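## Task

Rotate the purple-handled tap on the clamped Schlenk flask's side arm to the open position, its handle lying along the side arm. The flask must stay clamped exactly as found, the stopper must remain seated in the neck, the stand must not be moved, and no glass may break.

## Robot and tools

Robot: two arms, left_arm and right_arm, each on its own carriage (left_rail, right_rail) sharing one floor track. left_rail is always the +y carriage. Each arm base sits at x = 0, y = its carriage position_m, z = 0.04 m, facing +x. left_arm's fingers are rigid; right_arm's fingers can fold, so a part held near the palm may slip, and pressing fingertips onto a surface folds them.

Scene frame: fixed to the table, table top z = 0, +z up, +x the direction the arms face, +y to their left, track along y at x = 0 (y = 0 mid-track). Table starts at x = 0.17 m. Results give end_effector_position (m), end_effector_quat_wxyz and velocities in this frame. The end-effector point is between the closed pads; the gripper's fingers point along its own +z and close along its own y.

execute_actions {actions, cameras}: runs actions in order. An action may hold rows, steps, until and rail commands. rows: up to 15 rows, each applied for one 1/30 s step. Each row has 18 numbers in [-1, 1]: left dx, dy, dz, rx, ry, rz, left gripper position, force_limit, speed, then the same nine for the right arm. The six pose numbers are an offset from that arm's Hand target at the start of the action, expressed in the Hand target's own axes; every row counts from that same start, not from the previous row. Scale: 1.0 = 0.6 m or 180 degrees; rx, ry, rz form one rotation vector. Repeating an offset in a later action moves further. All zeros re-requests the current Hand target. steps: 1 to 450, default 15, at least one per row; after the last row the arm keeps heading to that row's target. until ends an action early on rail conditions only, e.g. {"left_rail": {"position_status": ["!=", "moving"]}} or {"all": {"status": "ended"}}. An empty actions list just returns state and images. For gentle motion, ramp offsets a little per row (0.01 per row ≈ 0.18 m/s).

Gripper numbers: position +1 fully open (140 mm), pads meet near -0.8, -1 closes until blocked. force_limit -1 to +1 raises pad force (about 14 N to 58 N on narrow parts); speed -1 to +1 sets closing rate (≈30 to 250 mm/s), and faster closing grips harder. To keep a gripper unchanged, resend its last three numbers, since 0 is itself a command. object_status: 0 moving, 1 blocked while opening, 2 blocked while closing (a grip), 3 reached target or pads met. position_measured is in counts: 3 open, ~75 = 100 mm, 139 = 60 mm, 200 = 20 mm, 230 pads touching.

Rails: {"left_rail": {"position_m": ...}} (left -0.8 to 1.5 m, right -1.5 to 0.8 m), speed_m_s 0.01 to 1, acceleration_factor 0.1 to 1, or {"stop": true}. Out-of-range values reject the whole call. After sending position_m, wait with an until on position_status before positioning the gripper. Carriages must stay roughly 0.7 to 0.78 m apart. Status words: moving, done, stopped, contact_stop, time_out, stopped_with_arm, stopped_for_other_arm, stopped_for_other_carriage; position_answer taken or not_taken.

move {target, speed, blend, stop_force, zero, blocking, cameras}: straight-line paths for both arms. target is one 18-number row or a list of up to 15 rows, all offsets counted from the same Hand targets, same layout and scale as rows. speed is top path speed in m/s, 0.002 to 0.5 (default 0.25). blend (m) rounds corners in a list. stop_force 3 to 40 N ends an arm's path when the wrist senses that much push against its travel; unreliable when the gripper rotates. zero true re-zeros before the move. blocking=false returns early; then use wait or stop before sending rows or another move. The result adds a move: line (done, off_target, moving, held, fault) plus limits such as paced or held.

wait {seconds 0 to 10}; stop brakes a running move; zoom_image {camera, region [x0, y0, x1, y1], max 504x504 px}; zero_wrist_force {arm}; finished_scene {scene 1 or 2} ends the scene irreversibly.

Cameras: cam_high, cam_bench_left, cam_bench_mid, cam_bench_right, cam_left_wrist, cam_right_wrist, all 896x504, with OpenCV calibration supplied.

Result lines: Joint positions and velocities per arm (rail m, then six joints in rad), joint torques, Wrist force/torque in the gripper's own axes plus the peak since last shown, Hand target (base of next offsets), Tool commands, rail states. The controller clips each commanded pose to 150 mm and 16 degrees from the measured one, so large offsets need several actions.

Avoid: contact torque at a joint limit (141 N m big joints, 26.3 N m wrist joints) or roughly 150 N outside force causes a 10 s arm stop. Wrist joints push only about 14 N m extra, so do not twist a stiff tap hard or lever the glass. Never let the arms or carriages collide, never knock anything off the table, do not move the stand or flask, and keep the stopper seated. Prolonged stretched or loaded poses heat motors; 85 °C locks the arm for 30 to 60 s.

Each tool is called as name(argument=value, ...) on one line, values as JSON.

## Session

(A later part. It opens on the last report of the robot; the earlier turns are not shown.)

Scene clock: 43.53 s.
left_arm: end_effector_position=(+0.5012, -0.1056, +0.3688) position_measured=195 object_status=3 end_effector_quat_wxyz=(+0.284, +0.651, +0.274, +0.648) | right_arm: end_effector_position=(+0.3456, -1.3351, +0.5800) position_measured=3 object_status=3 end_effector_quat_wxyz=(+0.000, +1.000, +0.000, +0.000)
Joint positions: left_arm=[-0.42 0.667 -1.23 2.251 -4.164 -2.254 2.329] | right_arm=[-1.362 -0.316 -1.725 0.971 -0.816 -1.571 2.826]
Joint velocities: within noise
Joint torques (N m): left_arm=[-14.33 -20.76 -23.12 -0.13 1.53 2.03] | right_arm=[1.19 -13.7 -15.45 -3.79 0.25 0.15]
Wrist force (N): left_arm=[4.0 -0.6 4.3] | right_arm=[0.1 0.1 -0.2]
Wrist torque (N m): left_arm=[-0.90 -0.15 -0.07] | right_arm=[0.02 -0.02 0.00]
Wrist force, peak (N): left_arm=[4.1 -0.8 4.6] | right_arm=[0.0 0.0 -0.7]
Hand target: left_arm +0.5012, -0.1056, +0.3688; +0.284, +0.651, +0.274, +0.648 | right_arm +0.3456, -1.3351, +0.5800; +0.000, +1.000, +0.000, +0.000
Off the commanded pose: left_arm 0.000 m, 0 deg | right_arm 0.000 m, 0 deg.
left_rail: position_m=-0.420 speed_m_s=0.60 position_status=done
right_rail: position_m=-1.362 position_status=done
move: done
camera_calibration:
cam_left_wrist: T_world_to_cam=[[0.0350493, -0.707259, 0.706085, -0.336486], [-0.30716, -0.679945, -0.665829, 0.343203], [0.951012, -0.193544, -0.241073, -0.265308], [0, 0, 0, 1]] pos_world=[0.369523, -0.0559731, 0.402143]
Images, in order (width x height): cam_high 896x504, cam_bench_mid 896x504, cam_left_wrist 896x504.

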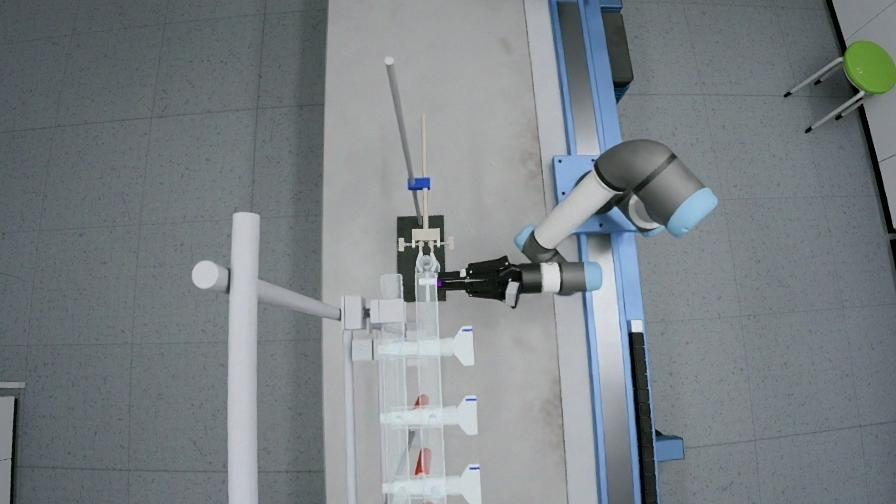

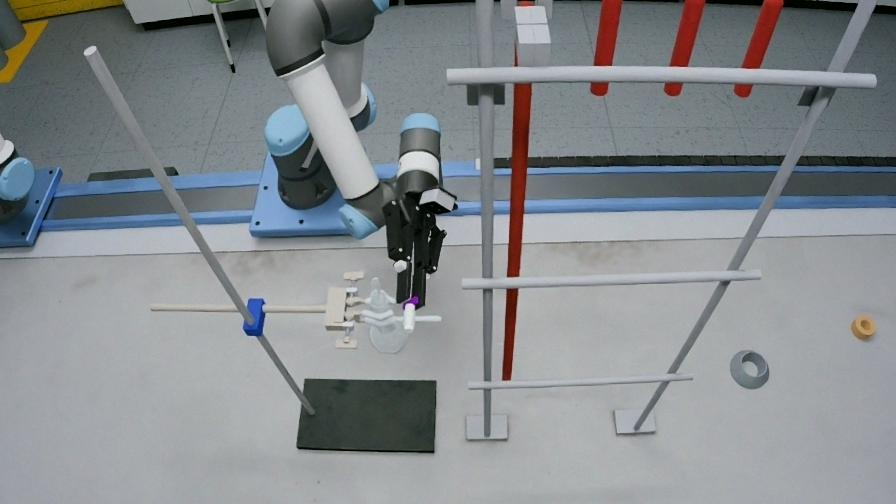

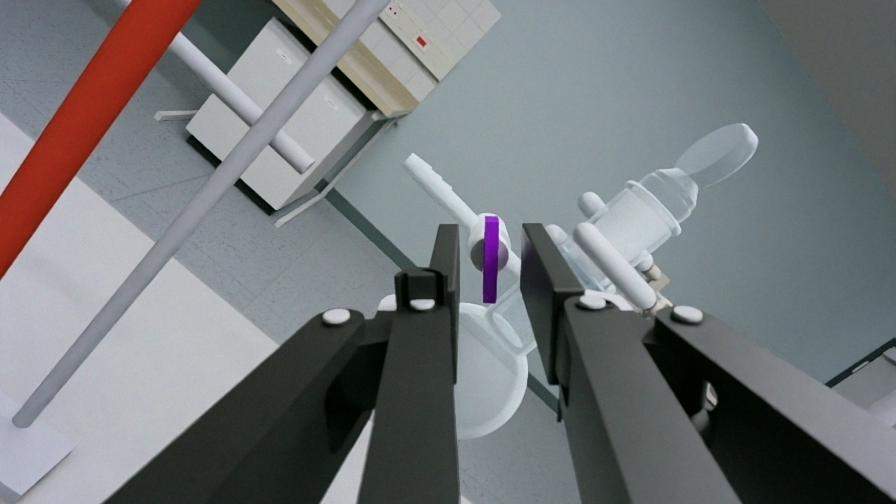

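zero_wrist_force(arm="left_arm")

execute_actions(actions=[{"rows": [[0, 0, 0, 0, 0, 0, -1, -1, -1, 0, 0, 0, 0, 0, 0, 1, 1, 1]], "steps": 40}], cameras=["cam_bench_mid", "cam_left_wrist"])

zoom_image(camera="cam_left_wrist", region=[440, 190, 540, 330])

zoom_image(camera="cam_bench_mid", region=[380, 260, 450, 330])

Wrist force sensor zeroed.

Scene clock: 46.63 s.
left_arm: end_effector_position=(+0.5012, -0.1056, +0.3688) position_measured=223 object_status=2 end_effector_quat_wxyz=(+0.284, +0.651, +0.274, +0.648) | right_arm: end_effector_position=(+0.3456, -1.3351, +0.5800) position_measured=3 object_status=3 end_effector_quat_wxyz=(+0.000, +1.000, +0.000, +0.000)
Joint positions: left_arm=[-0.42 0.667 -1.23 2.251 -4.164 -2.254 2.329] | right_arm=[-1.362 -0.316 -1.725 0.971 -0.816 -1.571 2.826]
Joint velocities: within noise
Joint torques (N m): left_arm=[-11.89 -21.5 -17.45 -0.56 1.31 1.59] | right_arm=[1.18 -14.02 -14.77 -3.7 0.13 0.17]
Wrist force (N, zeroed by zero_wrist_force on left_arm): left_arm=[-0.3 0.5 -0.4] | right_arm=[0.0 -0.1 -0.1]
Wrist torque (N m, zeroed by zero_wrist_force on left_arm): left_arm=[-0.04 0.01 0.08] | right_arm=[-0.02 -0.01 0.00]
Wrist force, peak (N, zeroed by zero_wrist_force on left_arm): left_arm=[-0.3 0.5 -0.4] | right_arm=[0.3 0.2 -0.5]
Hand target: left_arm +0.5012, -0.1056, +0.3688; +0.284, +0.651, +0.274, +0.648 | right_arm +0.3456, -1.3351, +0.5800; +0.000, +1.000, +0.000, +0.000
Off the commanded pose: left_arm 0.000 m, 0 deg | right_arm 0.000 m, 0 deg.
left_rail: position_m=-0.420 speed_m_s=0.60 position_status=done
right_rail: position_m=-1.362 position_status=done
camera_calibration:
cam_left_wrist: T_world_to_cam=[[0.0350453, -0.707264, 0.706081, -0.336485], [-0.307164, -0.679939, -0.665833, 0.343205], [0.951011, -0.193548, -0.241074, -0.26531], [0, 0, 0, 1]] pos_world=[0.369526, -0.0559754, 0.402144]
Images, in order (width x height): cam_bench_mid 896x504, cam_left_wrist 896x504.

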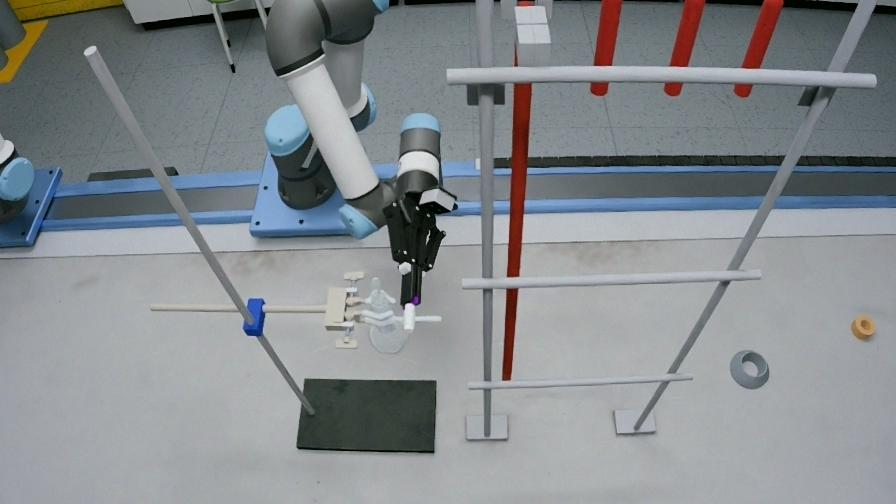

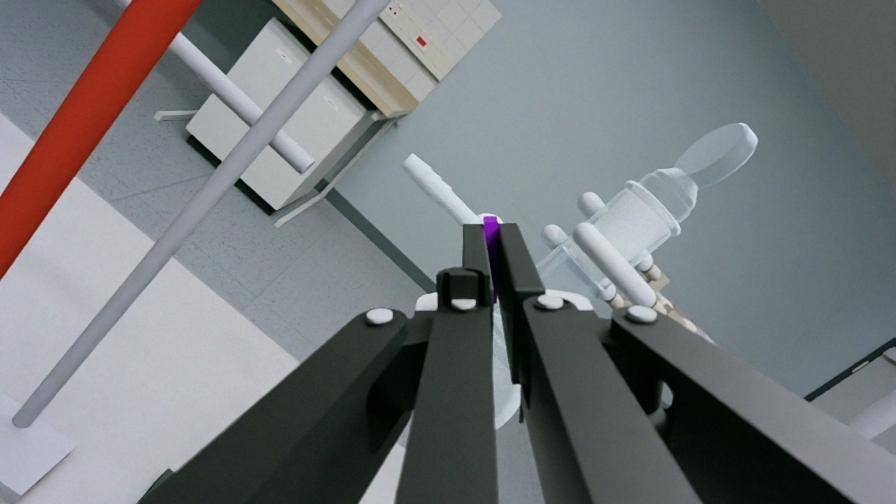

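Scaled by 3.600.

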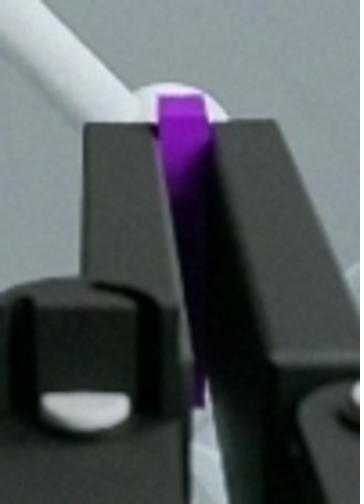

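Scaled by 7.200.

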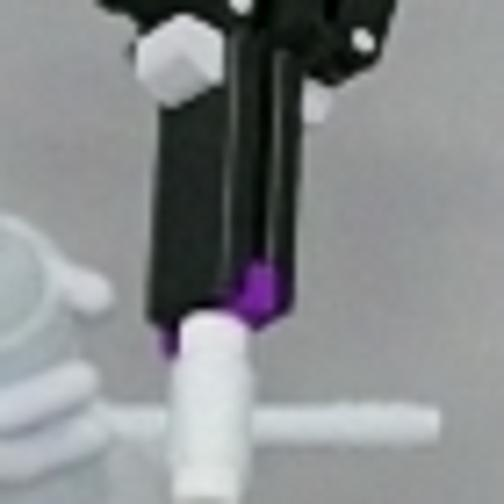

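move(target=[0, 0.0001, 0, 0, 0, -0.0833, -1, -1, -1, 0, 0, 0, 0, 0, 0, 1, 1, 1], speed=0.12, cameras=["cam_bench_mid", "cam_left_wrist"])

zoom_image(camera="cam_left_wrist", region=[400, 110, 680, 330])

zoom_image(camera="cam_bench_mid", region=[380, 260, 450, 330])

Scene clock: 49.23 s.
left_arm: end_effector_position=(+0.5011, -0.1057, +0.3688) position_measured=223 object_status=2 end_effector_quat_wxyz=(+0.366, +0.610, +0.356, +0.605) | right_arm: end_effector_position=(+0.3456, -1.3351, +0.5800) position_measured=3 object_status=3 end_effector_quat_wxyz=(+0.000, +1.000, +0.000, +0.000)
Joint positions: left_arm=[-0.42 0.667 -1.23 2.251 -4.164 -2.253 2.068] | right_arm=[-1.362 -0.316 -1.725 0.971 -0.816 -1.571 2.826]
Joint velocities: within noise
Joint torques (N m): left_arm=[-14.87 -20.85 -14.35 -4.45 1.41 -1.77] | right_arm=[1.55 -14.03 -15.32 -3.65 0.16 0.19]
Wrist force (N, zeroed by zero_wrist_force on left_arm): left_arm=[-0.9 -0.6 -0.7] | right_arm=[-0.1 0.2 -0.7]
Wrist torque (N m, zeroed by zero_wrist_force on left_arm): left_arm=[-0.02 0.08 -0.07] | right_arm=[0.05 0.01 0.00]
Wrist force, peak (N, zeroed by zero_wrist_force on left_arm): left_arm=[-0.8 -1.0 -0.7] | right_arm=[-0.1 0.2 -0.7]
Hand target: left_arm +0.5012, -0.1057, +0.3688; +0.367, +0.610, +0.356, +0.605 | right_arm +0.3456, -1.3351, +0.5800; +0.000, +1.000, +0.000, +0.000
Off the commanded pose: left_arm 0.000 m, 0 deg | right_arm 0.000 m, 0 deg.
left_rail: position_m=-0.420 speed_m_s=0.60 position_status=done
right_rail: position_m=-1.362 position_status=done
move: done
camera_calibration:
cam_left_wrist: T_world_to_cam=[[0.038155, -0.500759, 0.864746, -0.374802], [-0.309778, -0.828671, -0.4662, 0.255144], [0.950043, -0.250091, -0.186742, -0.29082], [0, 0, 0, 1]] pos_world=[0.36963, -0.048987, 0.388748]
Images, in order (width x height): cam_bench_mid 896x504, cam_left_wrist 896x504.

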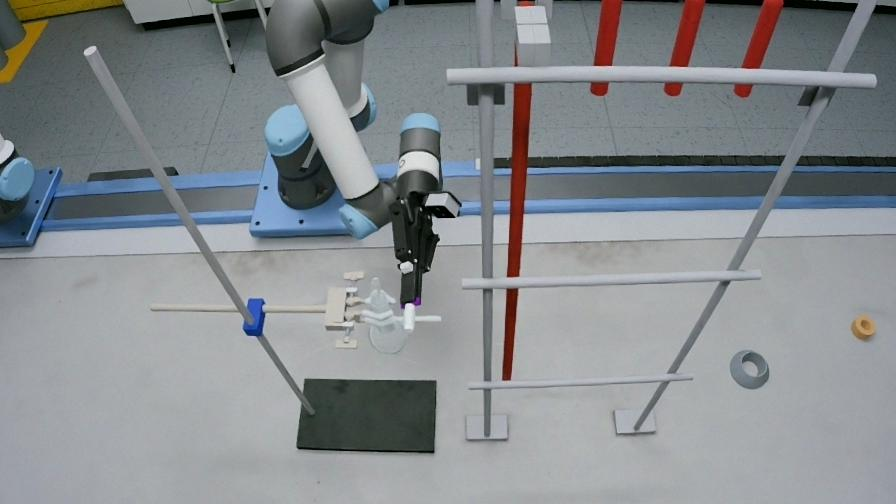

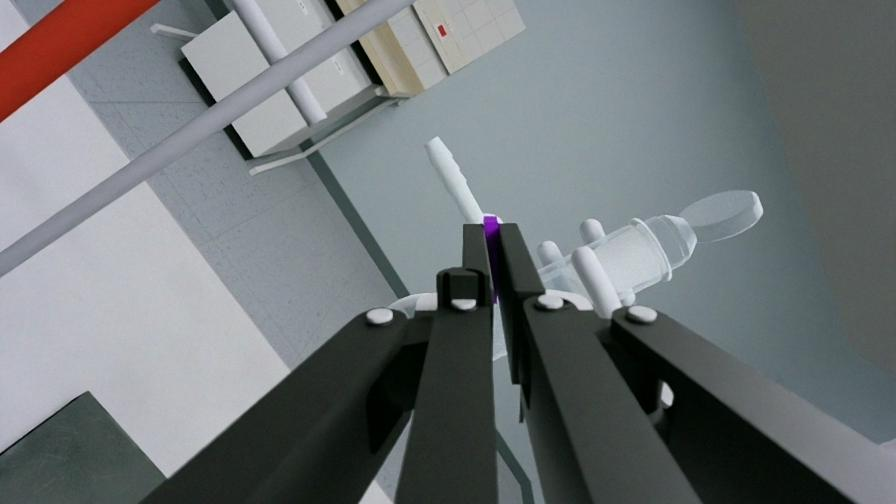

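Scaled by 1.800.

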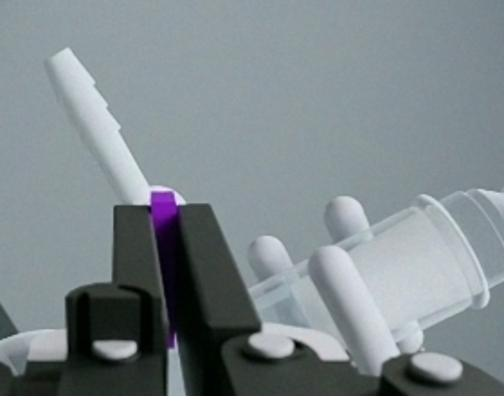

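Scaled by 7.200.

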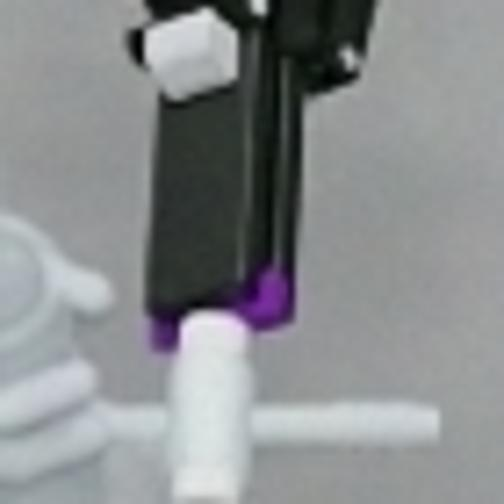

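move(target=[0, 0, 0, 0, 0, -0.1639, -1, -1, -1, 0, 0, 0, 0, 0, 0, 1, 1, 1], speed=0.15, cameras=["cam_high", "cam_bench_mid", "cam_left_wrist"])

zoom_image(camera="cam_left_wrist", region=[420, 80, 580, 240])

zoom_image(camera="cam_bench_mid", region=[380, 275, 450, 345])

Scene clock: 52.47 s.
left_arm: end_effector_position=(+0.5011, -0.1057, +0.3688) position_measured=223 object_status=2 end_effector_quat_wxyz=(+0.508, +0.499, +0.500, +0.492) | right_arm: end_effector_position=(+0.3456, -1.3351, +0.5800) position_measured=3 object_status=3 end_effector_quat_wxyz=(+0.000, +1.000, +0.000, +0.000)
Joint positions: left_arm=[-0.42 0.667 -1.23 2.251 -4.164 -2.253 1.553] | right_arm=[-1.362 -0.316 -1.725 0.971 -0.816 -1.571 2.826]
Joint velocities: within noise
Joint torques (N m): left_arm=[-8.53 -21.64 -24.15 -4.88 -0.62 -1.79] | right_arm=[1.86 -13.88 -15.82 -3.63 0.08 0.15]
Wrist force (N, zeroed by zero_wrist_force on left_arm): left_arm=[-1.7 -1.1 -1.1] | right_arm=[-0.1 0.1 -0.2]
Wrist torque (N m, zeroed by zero_wrist_force on left_arm): left_arm=[0.10 0.26 -0.33] | right_arm=[0.03 0.02 0.00]
Wrist force, peak (N, zeroed by zero_wrist_force on left_arm): left_arm=[-1.6 -1.4 -1.5] | right_arm=[0.6 -0.1 -0.3]
Hand target: left_arm +0.5012, -0.1057, +0.3688; +0.509, +0.499, +0.500, +0.492 | right_arm +0.3456, -1.3351, +0.5800; +0.000, +1.000, +0.000, +0.000
Off the commanded pose: left_arm 0.000 m, 0 deg | right_arm 0.000 m, 0 deg.
left_rail: position_m=-0.420 speed_m_s=0.60 position_status=done
right_rail: position_m=-1.362 position_status=done
move: done
camera_calibration:
cam_left_wrist: T_world_to_cam=[[0.0457819, -0.0100938, 0.9989, -0.376226], [-0.312279, -0.949979, 0.00471306, 0.0698933], [0.948886, -0.312152, -0.0466439, -0.348469], [0, 0, 0, 1]] pos_world=[0.369708, -0.0461755, 0.359229]
Images, in order (width x height): cam_high 896x504, cam_bench_mid 896x504, cam_left_wrist 896x504.

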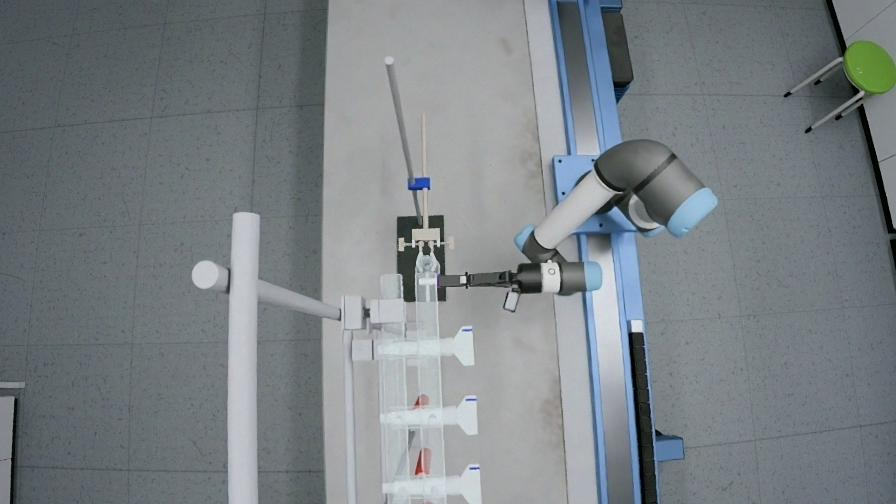

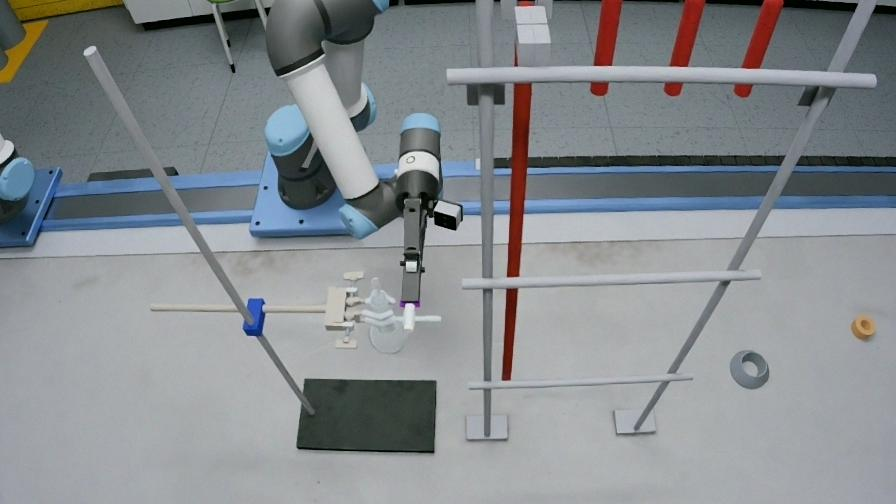

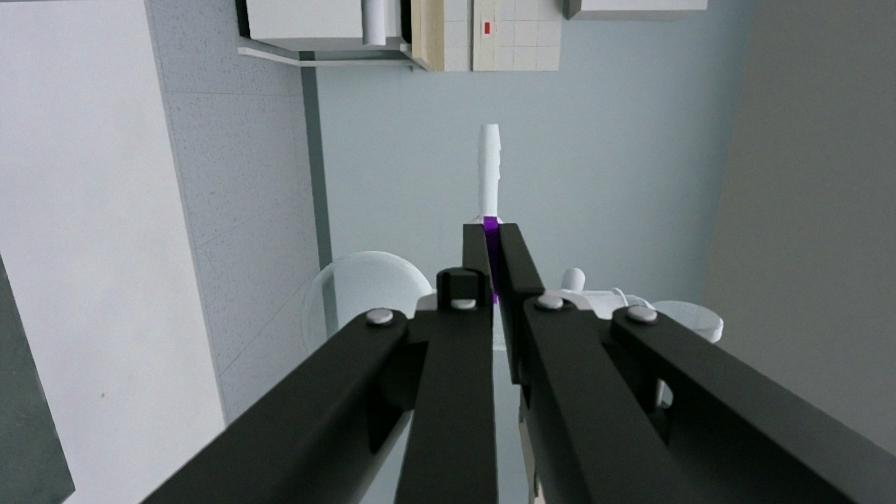

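Scaled by 3.150.

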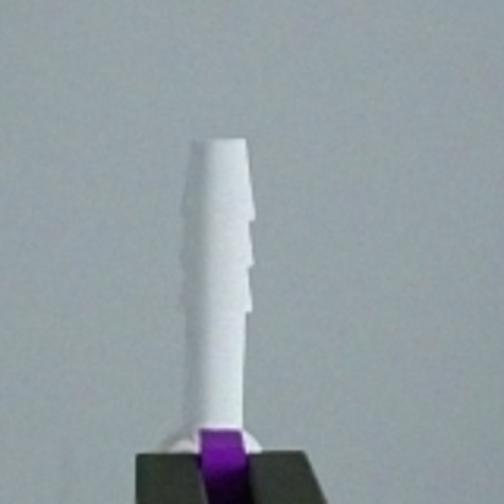

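Scaled by 7.200.

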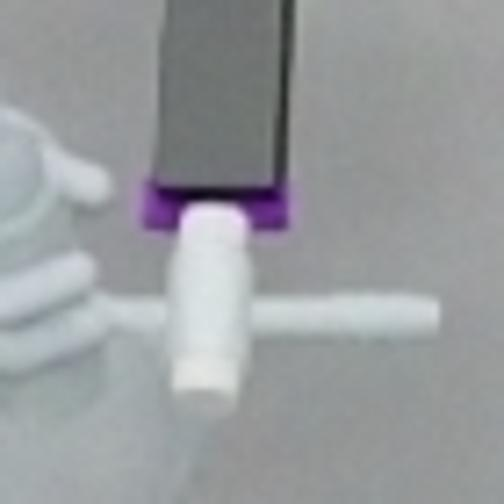

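zoom_image(camera="cam_left_wrist", region=[440, 190, 540, 330])

zoom_image(camera="cam_bench_mid", region=[394, 290, 430, 326])

Scaled by 3.600.

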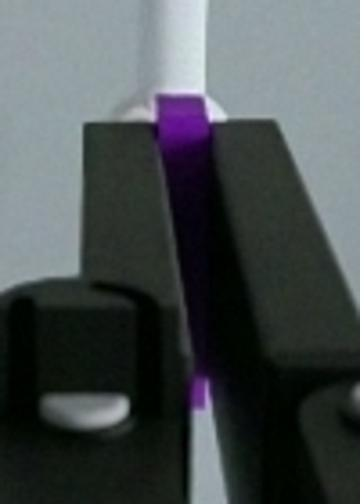

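Scaled by 14.000.

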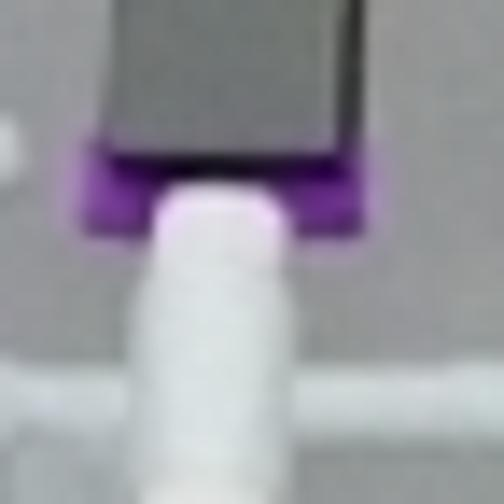

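move(target=[[0, 0, 0, 0, 0, 0, -0.6, -1, -1, 0, 0, 0, 0, 0, 0, 1, 1, 1], [0, 0, -0.1, 0, 0, 0, -0.6, -1, -1, 0, 0, 0, 0, 0, 0, 1, 1, 1]], speed=0.12, cameras=["cam_high", "cam_bench_mid", "cam_left_wrist"])

zoom_image(camera="cam_left_wrist", region=[400, 80, 620, 260])

zoom_image(camera="cam_bench_mid", region=[340, 250, 460, 360])

Scene clock: 56.30 s.
left_arm: end_effector_position=(+0.4413, -0.1047, +0.3688) position_measured=205 object_status=3 end_effector_quat_wxyz=(+0.509, +0.499, +0.500, +0.492) | right_arm: end_effector_position=(+0.3456, -1.3351, +0.5800) position_measured=3 object_status=3 end_effector_quat_wxyz=(+0.000, +1.000, +0.000, +0.000)
Joint positions: left_arm=[-0.42 0.789 -1.274 2.325 -4.194 -2.375 1.552] | right_arm=[-1.362 -0.316 -1.725 0.971 -0.816 -1.571 2.826]
Joint velocities: within noise
Joint torques (N m): left_arm=[15.16 -36.07 -2.43 -4.09 -1.31 -1.69] | right_arm=[1.38 -14.37 -15.92 -3.69 0.14 0.31]
Wrist force (N, zeroed by zero_wrist_force on left_arm): left_arm=[-2.3 0.8 -0.8] | right_arm=[-0.1 -0.2 -0.2]
Wrist torque (N m, zeroed by zero_wrist_force on left_arm): left_arm=[-0.04 0.20 -0.46] | right_arm=[-0.03 0.02 -0.01]
Wrist force, peak (N, zeroed by zero_wrist_force on left_arm): left_arm=[-2.6 1.1 -1.7] | right_arm=[0.2 0.1 -0.6]
Hand target: left_arm +0.4412, -0.1047, +0.3688; +0.509, +0.499, +0.500, +0.492 | right_arm +0.3456, -1.3351, +0.5800; +0.000, +1.000, +0.000, +0.000
Off the commanded pose: left_arm 0.000 m, 0 deg | right_arm 0.000 m, 0 deg.
left_rail: position_m=-0.420 speed_m_s=0.60 position_status=done
right_rail: position_m=-1.362 position_status=done
move: done
camera_calibration:
cam_left_wrist: T_world_to_cam=[[0.0457021, -0.00992408, 0.998906, -0.373384], [-0.31224, -0.949991, 0.00484754, 0.0520504], [0.948903, -0.31212, -0.0465153, -0.291412], [0, 0, 0, 1]] pos_world=[0.309839, -0.0452136, 0.359168]
Images, in order (width x height): cam_high 896x504, cam_bench_mid 896x504, cam_left_wrist 896x504.

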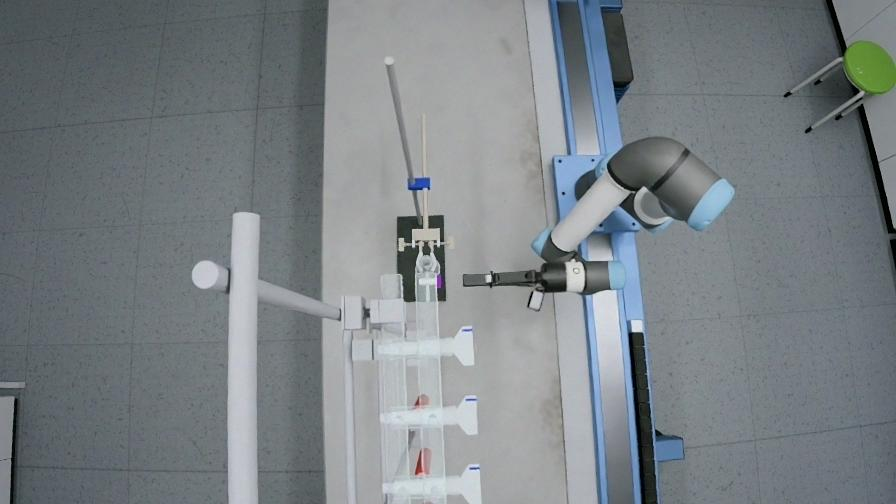

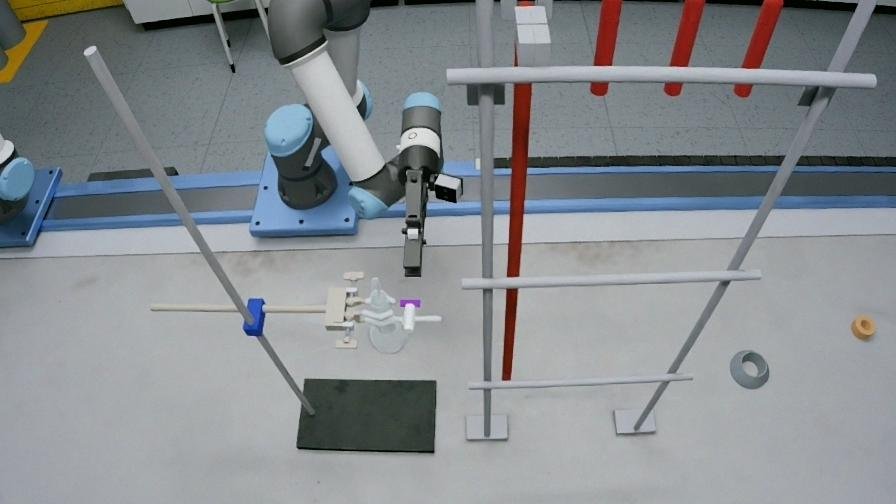

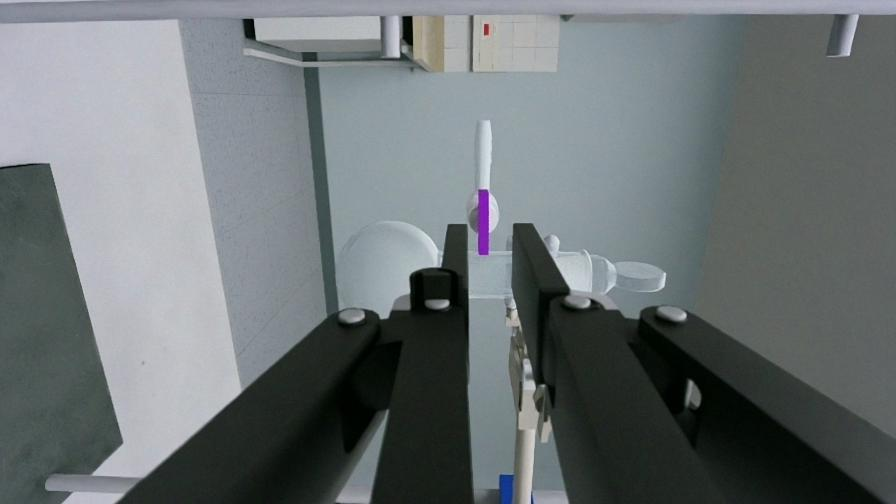

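Scaled by 2.291.

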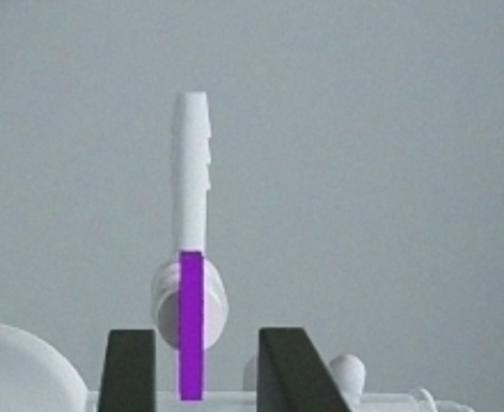

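Scaled by 4.200.

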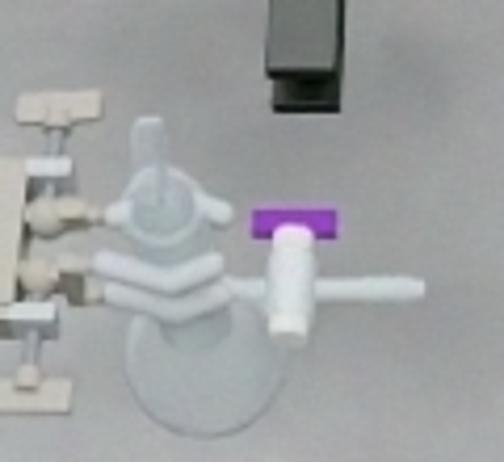

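finished_scene(scene=2)

The scene is finished: the task was done.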